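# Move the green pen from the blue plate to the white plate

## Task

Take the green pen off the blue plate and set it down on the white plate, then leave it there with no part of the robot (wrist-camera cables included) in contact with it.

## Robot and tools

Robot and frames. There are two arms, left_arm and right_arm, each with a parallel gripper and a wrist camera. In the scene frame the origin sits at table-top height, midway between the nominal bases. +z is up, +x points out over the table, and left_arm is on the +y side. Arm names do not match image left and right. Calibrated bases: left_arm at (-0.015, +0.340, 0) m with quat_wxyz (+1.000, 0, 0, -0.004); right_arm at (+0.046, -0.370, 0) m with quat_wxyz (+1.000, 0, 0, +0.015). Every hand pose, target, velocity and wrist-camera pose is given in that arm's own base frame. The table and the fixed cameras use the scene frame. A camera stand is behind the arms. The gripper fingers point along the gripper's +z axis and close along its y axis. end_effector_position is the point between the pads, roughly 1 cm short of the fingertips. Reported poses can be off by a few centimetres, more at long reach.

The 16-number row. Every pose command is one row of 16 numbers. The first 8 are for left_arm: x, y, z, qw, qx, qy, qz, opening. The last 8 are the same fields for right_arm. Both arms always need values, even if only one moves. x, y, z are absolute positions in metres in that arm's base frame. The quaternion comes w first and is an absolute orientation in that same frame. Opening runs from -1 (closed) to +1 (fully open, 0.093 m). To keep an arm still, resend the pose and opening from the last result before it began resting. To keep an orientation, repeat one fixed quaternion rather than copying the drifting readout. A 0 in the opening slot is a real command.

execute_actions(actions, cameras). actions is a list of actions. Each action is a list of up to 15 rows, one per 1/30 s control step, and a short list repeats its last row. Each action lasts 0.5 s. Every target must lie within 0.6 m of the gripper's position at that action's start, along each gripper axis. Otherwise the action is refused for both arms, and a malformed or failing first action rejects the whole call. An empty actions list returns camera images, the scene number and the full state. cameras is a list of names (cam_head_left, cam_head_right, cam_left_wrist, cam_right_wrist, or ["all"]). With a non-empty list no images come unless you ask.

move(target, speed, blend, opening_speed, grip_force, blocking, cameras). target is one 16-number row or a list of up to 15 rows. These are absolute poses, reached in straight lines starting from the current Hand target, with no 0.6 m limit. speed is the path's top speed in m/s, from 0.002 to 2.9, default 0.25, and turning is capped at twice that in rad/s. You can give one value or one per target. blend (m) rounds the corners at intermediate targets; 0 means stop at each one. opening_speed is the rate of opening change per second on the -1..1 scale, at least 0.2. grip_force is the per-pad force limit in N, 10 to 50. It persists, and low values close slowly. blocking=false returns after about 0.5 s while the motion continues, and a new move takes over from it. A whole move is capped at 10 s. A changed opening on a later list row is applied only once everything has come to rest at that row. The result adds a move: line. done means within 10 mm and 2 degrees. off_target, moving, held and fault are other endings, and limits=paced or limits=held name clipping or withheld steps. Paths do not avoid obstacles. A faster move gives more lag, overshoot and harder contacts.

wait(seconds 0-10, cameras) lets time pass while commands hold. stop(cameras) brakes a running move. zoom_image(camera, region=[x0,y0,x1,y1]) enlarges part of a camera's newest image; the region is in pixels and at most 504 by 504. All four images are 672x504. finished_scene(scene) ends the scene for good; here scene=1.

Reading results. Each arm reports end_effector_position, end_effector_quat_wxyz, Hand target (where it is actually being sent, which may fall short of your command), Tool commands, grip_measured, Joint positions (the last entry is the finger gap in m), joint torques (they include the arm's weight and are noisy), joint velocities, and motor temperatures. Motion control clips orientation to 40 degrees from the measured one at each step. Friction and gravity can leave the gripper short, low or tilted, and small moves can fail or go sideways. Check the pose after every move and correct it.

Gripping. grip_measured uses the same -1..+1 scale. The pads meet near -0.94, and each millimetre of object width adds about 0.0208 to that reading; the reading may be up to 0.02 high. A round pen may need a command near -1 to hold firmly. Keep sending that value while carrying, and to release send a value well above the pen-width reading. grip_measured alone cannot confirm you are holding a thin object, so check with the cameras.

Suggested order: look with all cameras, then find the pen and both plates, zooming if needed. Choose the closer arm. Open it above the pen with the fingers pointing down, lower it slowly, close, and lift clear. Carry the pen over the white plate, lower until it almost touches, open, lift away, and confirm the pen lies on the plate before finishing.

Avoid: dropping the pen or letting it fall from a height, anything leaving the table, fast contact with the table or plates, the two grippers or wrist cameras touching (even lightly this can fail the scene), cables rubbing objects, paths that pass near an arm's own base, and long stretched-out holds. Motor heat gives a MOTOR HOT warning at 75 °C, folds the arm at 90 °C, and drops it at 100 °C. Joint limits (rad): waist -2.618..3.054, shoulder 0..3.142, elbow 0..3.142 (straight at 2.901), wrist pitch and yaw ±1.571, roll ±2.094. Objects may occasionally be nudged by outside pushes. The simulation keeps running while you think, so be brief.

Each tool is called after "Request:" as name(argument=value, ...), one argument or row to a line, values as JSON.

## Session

Request:
execute_actions(
  actions=[],
)

Scene clock: 0.00 s.
left_arm: end_effector_position=(+0.3444, -0.1940, +0.1429) grip_measured=+1.000 end_effector_quat_wxyz=(+0.410, +0.246, +0.846, -0.237) | right_arm: end_effector_position=(+0.3587, +0.1550, +0.1245) grip_measured=+1.000 end_effector_quat_wxyz=(+0.350, -0.104, +0.882, +0.298)
Joint positions: left_arm=[-0.358 1.38 0.763 -0.016 0.371 0.019 0.093] | right_arm=[0.202 1.439 0.77 -0.046 -0.495 0.195 0.093]
Joint velocities: within noise
Joint torques (N m): no reading
Motor temperatures (°C): left_arm=[26 27 28 29 26 28 26] | right_arm=[27 28 25 26 26 27 27]
Heat: left arm: 29 °C; right arm: 28 °C.
Hand target: left_arm +0.3457, -0.1944, +0.1474; +0.414, +0.246, +0.844, -0.237 | right_arm +0.3605, +0.1553, +0.1296; +0.356, -0.106, +0.879, +0.298
Tool commands: left_gripper/opening=+1.0 right_gripper/opening=+1.0

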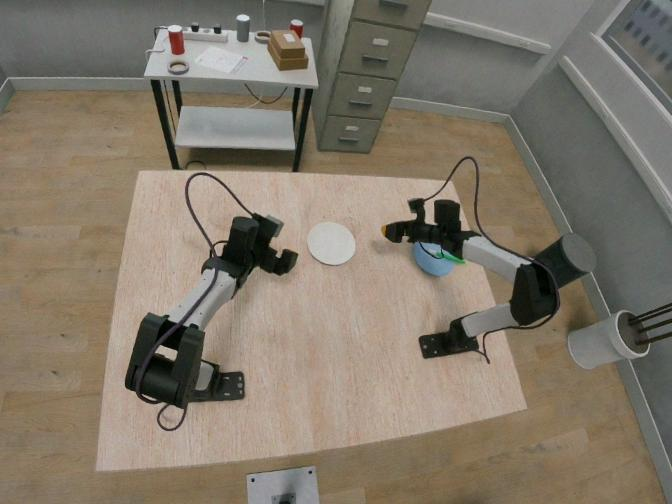

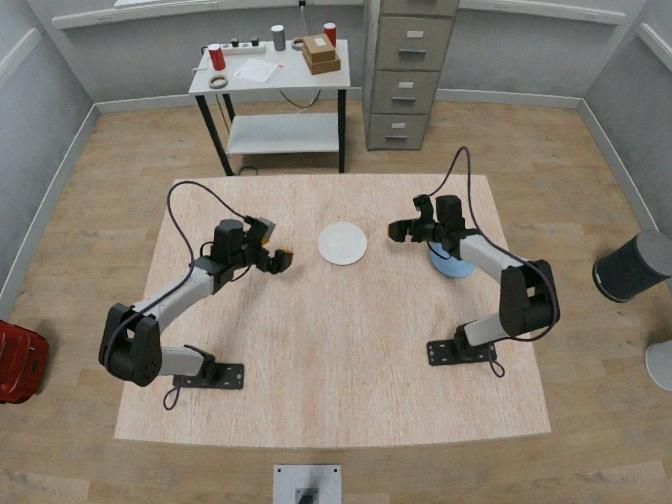

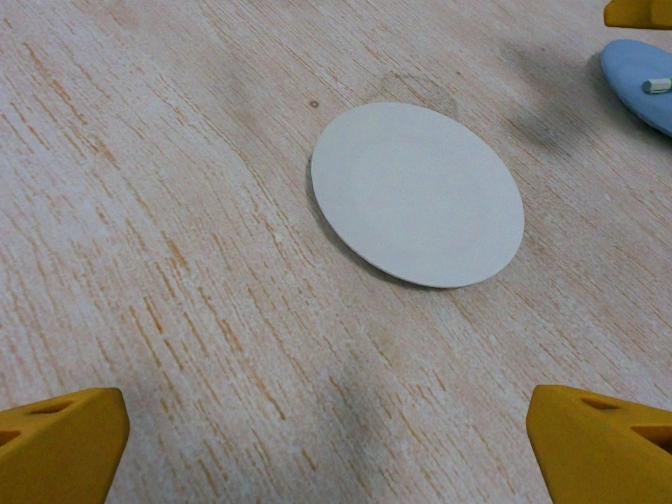

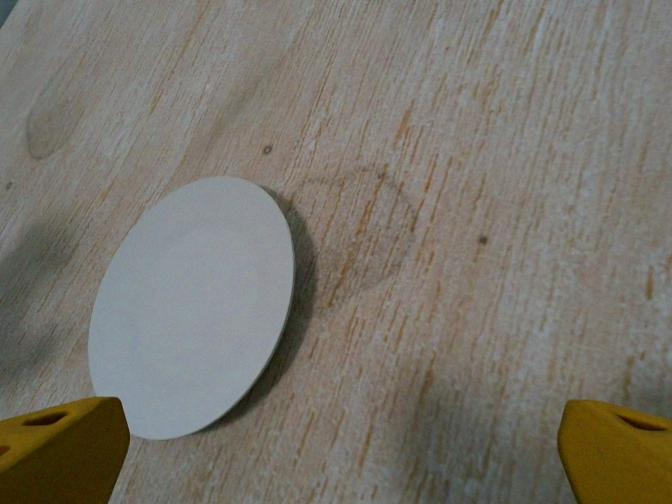

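Request:
move(
  target=[0.30, -0.02, 0.147, 0.414, 0.246, 0.844, -0.237, 1, 0.27, -0.03, 0.22, 0.06, 0, 0.998, 0, 1],
  speed=0.6,
  cameras=["cam_head_left","cam_head_right","cam_right_wrist"],
)

Scene clock: 8.83 s.
left_arm: end_effector_position=(+0.2954, -0.0211, +0.1351) grip_measured=+1.000 end_effector_quat_wxyz=(+0.406, +0.238, +0.851, -0.233) | right_arm: end_effector_position=(+0.2693, -0.0273, +0.2154) grip_measured=+1.000 end_effector_quat_wxyz=(+0.062, +0.005, +0.998, +0.008)
Joint positions: left_arm=[0.376 1.235 0.718 -0.532 0.865 0.675 0.093] | right_arm=[-0.12 1.501 1.58 -1.528 -0.031 -0.108 0.093]
Joint torques (N m): left_arm=[0.57 -2.44 11.52 1.16 0.87 0.24] | right_arm=[0.31 -4.78 7.92 0.42 0.07 -0.03]
Heat: left arm: 31 °C; right arm: 29 °C.
Hand target: left_arm +0.2993, -0.0207, +0.1471; +0.414, +0.245, +0.844, -0.238 | right_arm +0.2689, -0.0297, +0.2213; +0.062, -0.001, +0.998, +0.000
Off the commanded pose: left_arm 0.013 m, 2 deg | right_arm 0.005 m, 1 deg.
move: off_target (left_arm)
Images, in order (width x height): cam_head_left 672x504, cam_head_right 672x504, cam_right_wrist 672x504.

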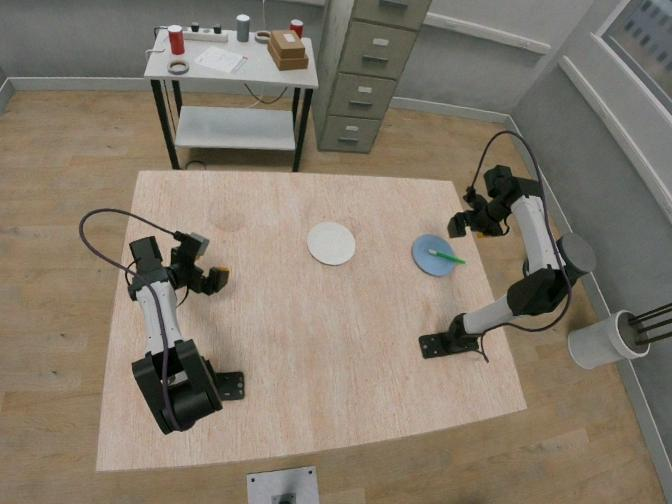

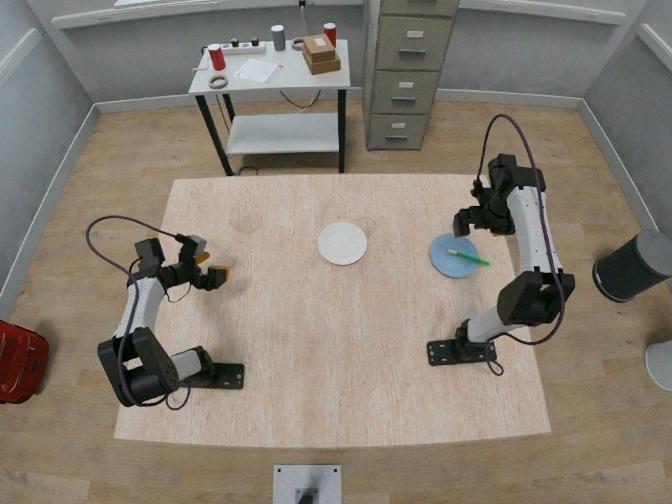

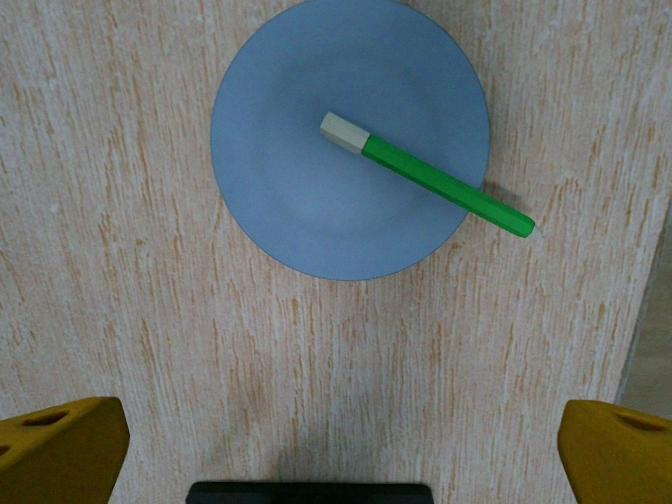

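Request:
move(
  target=[0.30, -0.02, 0.147, 0.414, 0.246, 0.844, -0.237, 1, 0.304, -0.065, 0.075, 0, -0.522, 0.853, 0, 1],
  speed=0.5,
  cameras=["cam_right_wrist"],
)

Scene clock: 19.20 s.
left_arm: end_effector_position=(+0.2954, -0.0211, +0.1351) grip_measured=+1.000 end_effector_quat_wxyz=(+0.406, +0.238, +0.851, -0.232) | right_arm: end_effector_position=(+0.3056, -0.0613, +0.0824) grip_measured=+1.000 end_effector_quat_wxyz=(+0.005, -0.520, +0.854, +0.003)
Joint positions: left_arm=[0.376 1.235 0.718 -0.532 0.865 0.677 0.093] | right_arm=[-0.204 1.736 1.299 -1.13 -0.011 -1.297 0.093]
Joint torques (N m): left_arm=[0.66 -2.4 11.45 1.2 0.84 0.25] | right_arm=[-0.31 -7.01 3.64 0.58 -0.04 -0.04]
Heat: left arm: 31 °C; right arm: 30 °C.
Hand target: left_arm +0.2999, -0.0200, +0.1469; +0.415, +0.246, +0.844, -0.236 | right_arm +0.3038, -0.0648, +0.0753; +0.000, -0.522, +0.853, +0.000
Off the commanded pose: left_arm 0.013 m, 2 deg | right_arm 0.008 m, 1 deg.
move: off_target (left_arm)
Images, in order (width x height): cam_right_wrist 672x504.

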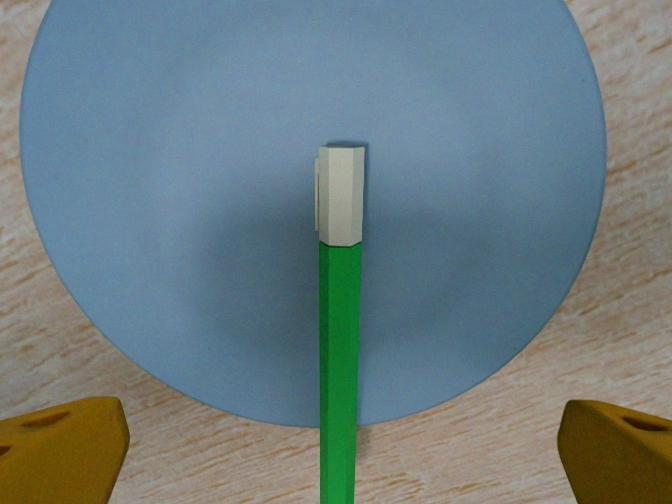

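Request:
move(
  target=[0.30, -0.02, 0.147, 0.414, 0.246, 0.844, -0.237, 1, 0.303, -0.065, 0.045, 0, -0.522, 0.853, 0, 1],
  speed=0.1,
  cameras=["cam_right_wrist"],
)

Scene clock: 27.23 s.
left_arm: end_effector_position=(+0.2954, -0.0211, +0.1351) grip_measured=+1.000 end_effector_quat_wxyz=(+0.406, +0.238, +0.851, -0.232) | right_arm: end_effector_position=(+0.3049, -0.0611, +0.0526) grip_measured=+1.000 end_effector_quat_wxyz=(+0.006, -0.520, +0.854, +0.002)
Joint positions: left_arm=[0.376 1.235 0.718 -0.532 0.865 0.677 0.093] | right_arm=[-0.204 1.759 1.205 -1.011 -0.011 -1.297 0.093]
Joint torques (N m): left_arm=[0.66 -2.39 11.45 1.2 0.84 0.24] | right_arm=[-0.39 -6.64 3.71 0.59 -0.04 -0.04]
Motor temperatures (°C): left_arm=[26 28 33 31 27 28 26] | right_arm=[27 31 27 27 26 27 27]
Heat: left arm: 33 °C; right arm: 31 °C.
Hand target: left_arm +0.2999, -0.0200, +0.1469; +0.415, +0.245, +0.844, -0.236 | right_arm +0.3029, -0.0649, +0.0452; +0.000, -0.522, +0.853, +0.000
Off the commanded pose: left_arm 0.013 m, 2 deg | right_arm 0.009 m, 1 deg.
move: off_target (left_arm)
Images, in order (width x height): cam_right_wrist 672x504.

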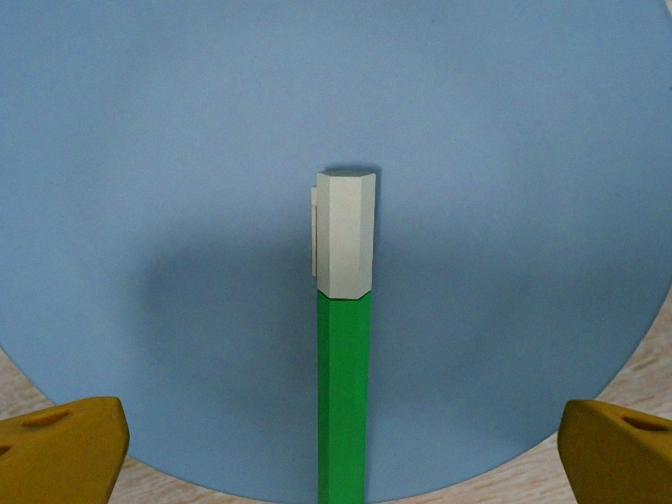

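Request:
move(
  target=[0.30, -0.02, 0.147, 0.414, 0.246, 0.844, -0.237, 1, 0.301, -0.065, 0.032, 0, -0.522, 0.853, 0, 1],
  speed=0.08,
  cameras=["cam_right_wrist"],
)

Scene clock: 32.27 s.
left_arm: end_effector_position=(+0.2954, -0.0211, +0.1351) grip_measured=+1.000 end_effector_quat_wxyz=(+0.406, +0.238, +0.851, -0.232) | right_arm: end_effector_position=(+0.3029, -0.0615, +0.0399) grip_measured=+1.000 end_effector_quat_wxyz=(+0.006, -0.519, +0.854, +0.002)
Joint positions: left_arm=[0.376 1.235 0.718 -0.532 0.865 0.677 0.093] | right_arm=[-0.206 1.769 1.164 -0.96 -0.011 -1.299 0.093]
Joint torques (N m): left_arm=[0.66 -2.39 11.45 1.2 0.84 0.24] | right_arm=[-0.29 -6.5 3.63 0.6 -0.04 -0.04]
Heat: left arm: 33 °C; right arm: 31 °C.
Hand target: left_arm +0.2999, -0.0200, +0.1469; +0.415, +0.245, +0.844, -0.236 | right_arm +0.3006, -0.0648, +0.0322; -0.001, -0.522, +0.853, +0.001
Off the commanded pose: left_arm 0.013 m, 2 deg | right_arm 0.009 m, 1 deg.
move: off_target (left_arm)
Images, in order (width x height): cam_right_wrist 672x504.

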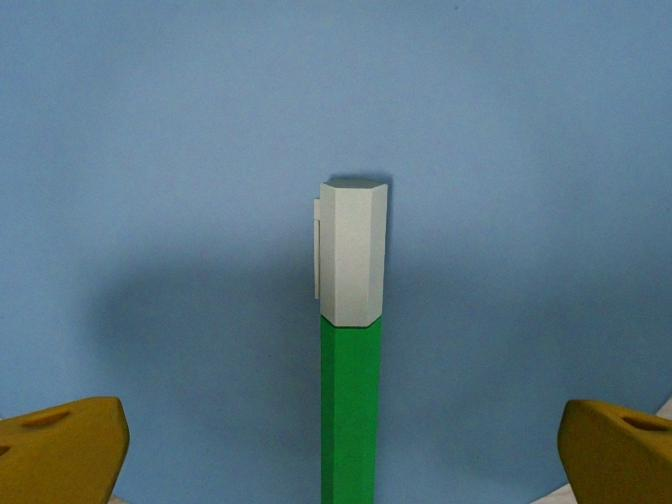

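Request:
move(
  target=[0.30, -0.02, 0.147, 0.414, 0.246, 0.844, -0.237, 1, 0.301, -0.065, 0.029, 0, -0.522, 0.853, 0, -1],
  opening_speed=1.5,
)

Request:
move(
  target=[
    [0.30, -0.02, 0.147, 0.414, 0.246, 0.844, -0.237, 1, 0.303, -0.065, 0.14, 0, -0.522, 0.853, 0, -1],
    [0.30, -0.02, 0.147, 0.414, 0.246, 0.844, -0.237, 1, 0.36, 0.31, 0.13, 0, -0.522, 0.853, 0, -1],
  ],
  speed=0.35,
  blend=0.03,
  cameras=["cam_head_right","cam_right_wrist"],
)

Scene clock: 43.83 s.
left_arm: end_effector_position=(+0.2954, -0.0211, +0.1351) grip_measured=+1.000 end_effector_quat_wxyz=(+0.406, +0.238, +0.851, -0.232) | right_arm: end_effector_position=(+0.3039, -0.0618, +0.0383) grip_measured=-0.951 end_effector_quat_wxyz=(+0.008, -0.520, +0.854, +0.000)
Joint positions: left_arm=[0.376 1.235 0.718 -0.532 0.865 0.677 0.093] | right_arm=[-0.206 1.769 1.157 -0.946 -0.011 -1.3 0]
Joint torques (N m): left_arm=[0.68 -2.39 11.45 1.21 0.84 0.24] | right_arm=[-0.29 -6.11 3.59 0.61 -0.04 -0.02]
Heat: left arm: 35 °C; right arm: 32 °C.
Hand target: left_arm +0.2999, -0.0200, +0.1469; +0.415, +0.245, +0.844, -0.236 | right_arm +0.3010, -0.0649, +0.0293; +0.000, -0.522, +0.853, +0.000
Off the commanded pose: left_arm 0.013 m, 2 deg | right_arm 0.010 m, 1 deg.
move: off_target (left_arm)

Scene clock: 46.47 s.
left_arm: end_effector_position=(+0.2954, -0.0211, +0.1351) grip_measured=+1.000 end_effector_quat_wxyz=(+0.406, +0.238, +0.851, -0.232) | right_arm: end_effector_position=(+0.3581, +0.3111, +0.1267) grip_measured=-0.956 end_effector_quat_wxyz=(+0.039, -0.532, +0.846, +0.007)
Joint positions: left_arm=[0.376 1.235 0.718 -0.532 0.865 0.677 0.093] | right_arm=[0.714 2.403 2.474 -1.563 -0.003 -0.408 0]
Joint torques (N m): left_arm=[0.66 -2.4 11.45 1.2 0.84 0.24] | right_arm=[-0.12 -12 8.03 0.31 -0.01 0.19]
Heat: left arm: 35 °C; right arm: 33 °C.
Hand target: left_arm +0.2999, -0.0200, +0.1469; +0.415, +0.245, +0.844, -0.236 | right_arm +0.3607, +0.3085, +0.1295; +0.039, -0.525, +0.850, +0.003
Off the commanded pose: left_arm 0.013 m, 2 deg | right_arm 0.004 m, 5 deg.
joint sent to its limit (right arm) — joint 4 (wrist pitch), lower limit. The joint targets are off in orientation, not in position.
move: off_target (left_arm, right_arm)
Images, in order (width x height): cam_head_right 672x504, cam_right_wrist 672x504.

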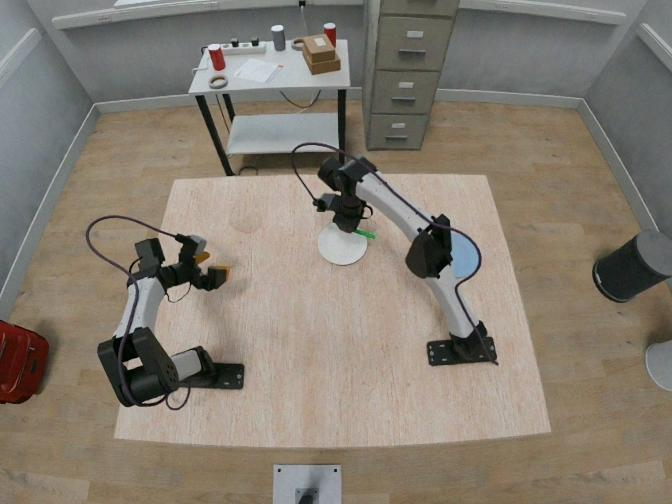

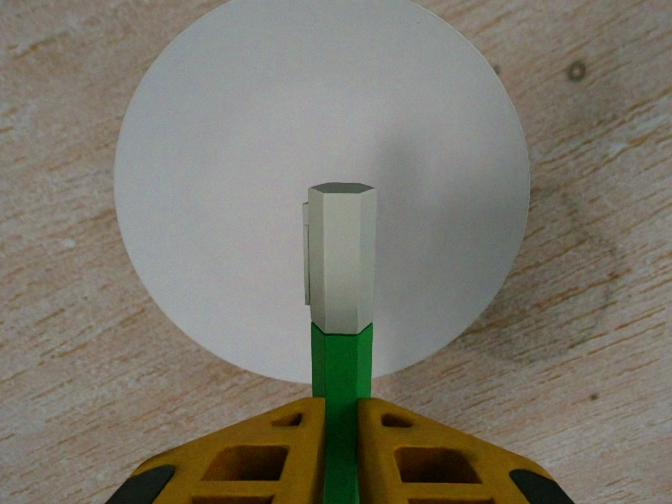

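Request:
move(
  target=[0.30, -0.02, 0.147, 0.414, 0.246, 0.844, -0.237, 1, 0.366, 0.334, 0.06, 0, -0.522, 0.853, 0, -1],
  cameras=["cam_right_wrist"],
)

Scene clock: 54.43 s.
left_arm: end_effector_position=(+0.2954, -0.0211, +0.1351) grip_measured=+1.000 end_effector_quat_wxyz=(+0.406, +0.238, +0.851, -0.232) | right_arm: end_effector_position=(+0.3642, +0.3303, +0.0592) grip_measured=-0.956 end_effector_quat_wxyz=(-0.005, -0.523, +0.852, +0.001)
Joint positions: left_arm=[0.376 1.235 0.718 -0.532 0.865 0.677 0.093] | right_arm=[0.736 2.609 2.585 -1.555 -0.003 -0.365 0]
Joint torques (N m): left_arm=[0.68 -2.39 11.44 1.21 0.84 0.25] | right_arm=[0.54 -12.7 8.16 0.24 -0.08 0.19]
Motor temperatures (°C): left_arm=[26 28 36 32 27 28 26] | right_arm=[27 36 29 27 26 27 27]
Heat: left arm: 36 °C; right arm: 36 °C.
Hand target: left_arm +0.2999, -0.0200, +0.1469; +0.415, +0.245, +0.844, -0.236 | right_arm +0.3660, +0.3341, +0.0600; +0.001, -0.520, +0.854, +0.000
Off the commanded pose: left_arm 0.013 m, 2 deg | right_arm 0.004 m, 1 deg.
move: off_target (left_arm)
Images, in order (width x height): cam_right_wrist 672x504.

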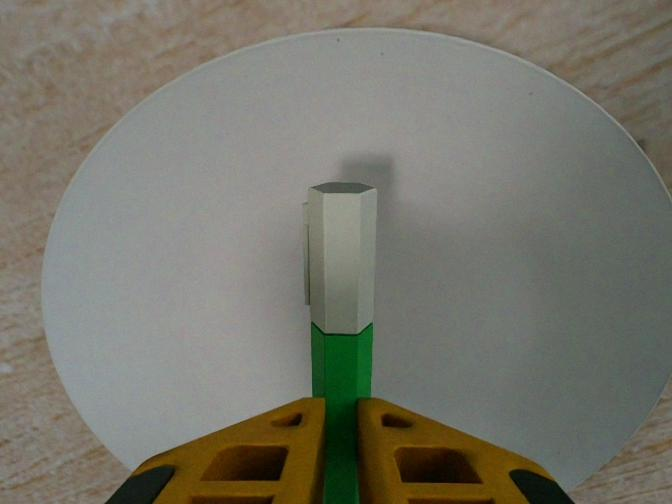

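Request:
move(
  target=[0.30, -0.02, 0.147, 0.414, 0.246, 0.844, -0.237, 1, 0.375, 0.345, 0.034, 0, -0.522, 0.853, 0, -1],
  speed=0.08,
  cameras=["cam_right_wrist"],
)

Scene clock: 61.23 s.
left_arm: end_effector_position=(+0.2954, -0.0211, +0.1351) grip_measured=+1.000 end_effector_quat_wxyz=(+0.406, +0.238, +0.851, -0.232) | right_arm: end_effector_position=(+0.3739, +0.3415, +0.0415) grip_measured=-0.957 end_effector_quat_wxyz=(+0.002, -0.526, +0.850, +0.002)
Joint positions: left_arm=[0.376 1.235 0.718 -0.532 0.865 0.677 0.093] | right_arm=[0.739 2.717 2.723 -1.572 -0.003 -0.369 0]
Joint torques (N m): left_arm=[0.66 -2.39 11.45 1.2 0.84 0.25] | right_arm=[0.58 -11.88 7.64 0.36 -0.08 0.19]
Heat: left arm: 36 °C; right arm: 37 °C.
Hand target: left_arm +0.2999, -0.0200, +0.1469; +0.415, +0.245, +0.844, -0.236 | right_arm +0.3747, +0.3446, +0.0340; +0.001, -0.524, +0.852, +0.000
Off the commanded pose: left_arm 0.013 m, 2 deg | right_arm 0.008 m, 1 deg.
move: off_target (left_arm)
Images, in order (width x height): cam_right_wrist 672x504.

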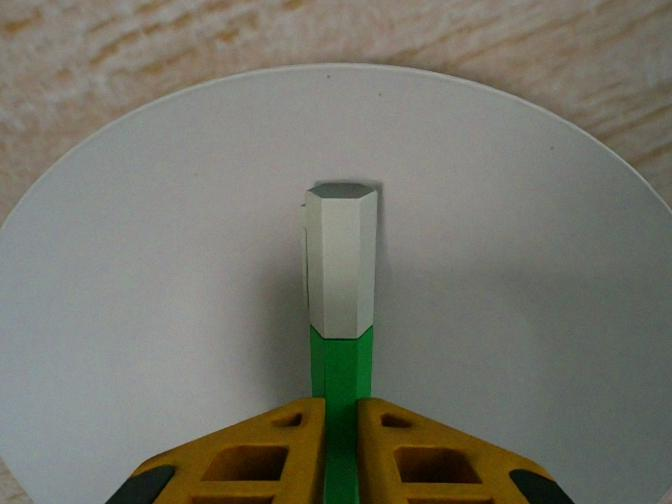

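Request:
move(
  target=[0.30, -0.02, 0.147, 0.414, 0.246, 0.844, -0.237, 1, 0.375, 0.345, 0.028, 0, -0.522, 0.853, 0, -1],
  speed=0.06,
)

Request:
move(
  target=[0.30, -0.02, 0.147, 0.414, 0.246, 0.844, -0.237, 1, 0.375, 0.345, 0.028, 0, -0.522, 0.853, 0, -0.3],
  opening_speed=0.6,
  cameras=["cam_right_wrist"],
)

Request:
move(
  target=[0.30, -0.02, 0.147, 0.414, 0.246, 0.844, -0.237, 1, 0.372, 0.342, 0.13, 0, -0.522, 0.853, 0, -0.2],
  cameras=["cam_head_left","cam_right_wrist"],
)

Scene clock: 70.00 s.
left_arm: end_effector_position=(+0.2954, -0.0211, +0.1351) grip_measured=+1.000 end_effector_quat_wxyz=(+0.406, +0.238, +0.851, -0.232) | right_arm: end_effector_position=(+0.3739, +0.3415, +0.0415) grip_measured=-0.957 end_effector_quat_wxyz=(+0.002, -0.526, +0.851, +0.002)
Joint positions: left_arm=[0.376 1.235 0.718 -0.532 0.865 0.677 0.093] | right_arm=[0.739 2.717 2.723 -1.572 -0.003 -0.368 0]
Joint torques (N m): left_arm=[0.66 -2.39 11.44 1.2 0.84 0.24] | right_arm=[0.59 -12.49 4.57 0.68 -0.08 0.21]
Heat: left arm: 37 °C; right arm: 39 °C.
Hand target: left_arm +0.2999, -0.0200, +0.1469; +0.415, +0.245, +0.844, -0.236 | right_arm +0.3747, +0.3447, +0.0282; +0.000, -0.522, +0.853, +0.000
Off the commanded pose: left_arm 0.013 m, 2 deg | right_arm 0.014 m, 1 deg.
move: off_target (left_arm, right_arm)

Scene clock: 71.70 s.
left_arm: end_effector_position=(+0.2954, -0.0211, +0.1351) grip_measured=+1.000 end_effector_quat_wxyz=(+0.406, +0.238, +0.851, -0.232) | right_arm: end_effector_position=(+0.3737, +0.3413, +0.0394) grip_measured=-0.302 end_effector_quat_wxyz=(+0.000, -0.524, +0.852, +0.002)
Joint positions: left_arm=[0.376 1.235 0.718 -0.532 0.865 0.677 0.093] | right_arm=[0.739 2.721 2.723 -1.572 -0.003 -0.365 0.031]
Joint torques (N m): left_arm=[0.66 -2.4 11.45 1.2 0.84 0.24] | right_arm=[0.61 -12.79 4.75 0.65 -0.08 0.2]
Heat: left arm: 37 °C; right arm: 39 °C.
Hand target: left_arm +0.2999, -0.0200, +0.1469; +0.415, +0.245, +0.844, -0.236 | right_arm +0.3747, +0.3447, +0.0281; -0.001, -0.522, +0.853, +0.000
Off the commanded pose: left_arm 0.013 m, 2 deg | right_arm 0.012 m, 0 deg.
move: off_target (left_arm, right_arm)
Images, in order (width x height): cam_right_wrist 672x504.

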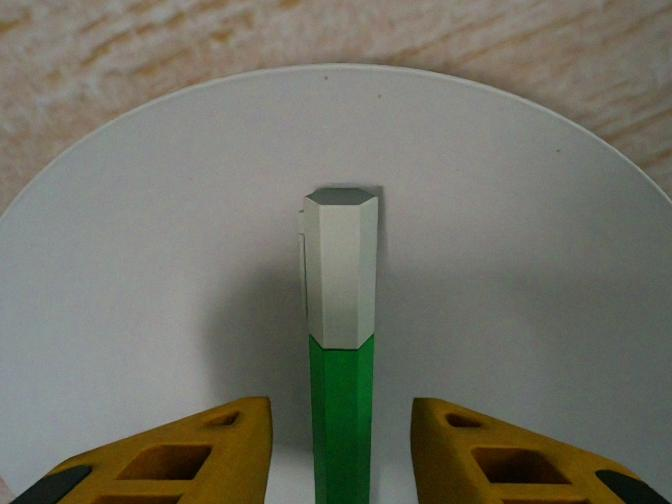

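Scene clock: 73.00 s.
left_arm: end_effector_position=(+0.2954, -0.0211, +0.1351) grip_measured=+1.000 end_effector_quat_wxyz=(+0.406, +0.238, +0.851, -0.232) | right_arm: end_effector_position=(+0.3772, +0.3445, +0.1281) grip_measured=-0.202 end_effector_quat_wxyz=(+0.088, -0.522, +0.848, +0.018)
Joint positions: left_arm=[0.376 1.235 0.718 -0.532 0.865 0.677 0.093] | right_arm=[0.739 2.538 2.719 -1.572 -0.003 -0.365 0.035]
Joint torques (N m): left_arm=[0.66 -2.39 11.45 1.2 0.84 0.25] | right_arm=[0.57 -15.2 3.75 0.71 -0.07 0.18]
Heat: left arm: 37 °C; right arm: 40 °C.
Hand target: left_arm +0.2999, -0.0200, +0.1469; +0.415, +0.245, +0.844, -0.236 | right_arm +0.3718, +0.3418, +0.1294; +0.080, -0.520, +0.850, +0.015
Off the commanded pose: left_arm 0.013 m, 2 deg | right_arm 0.006 m, 10 deg.
joint sent to its limit (right arm) — joint 4 (wrist pitch), lower limit. The joint targets are off in orientation, not in position.
move: off_target (left_arm, right_arm)
Images, in order (width x height): cam_head_left 672x504, cam_right_wrist 672x504.

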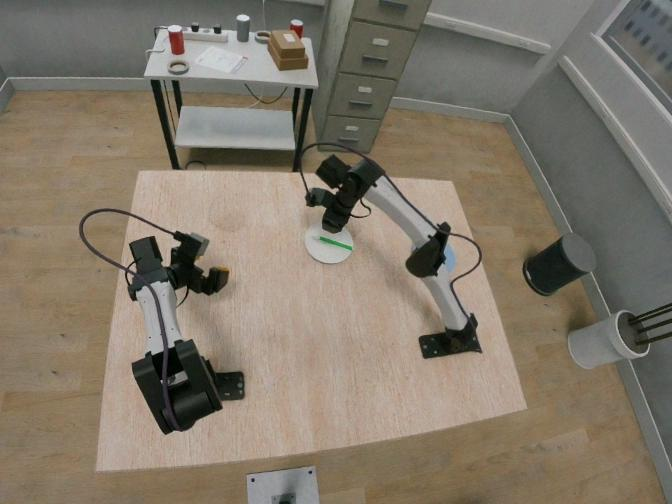

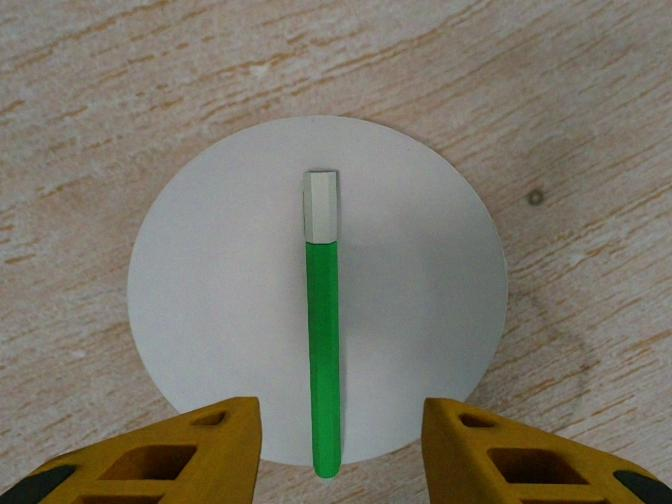

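Request:
finished_scene(
  scene=2,
)

The scene is finished: the task was done.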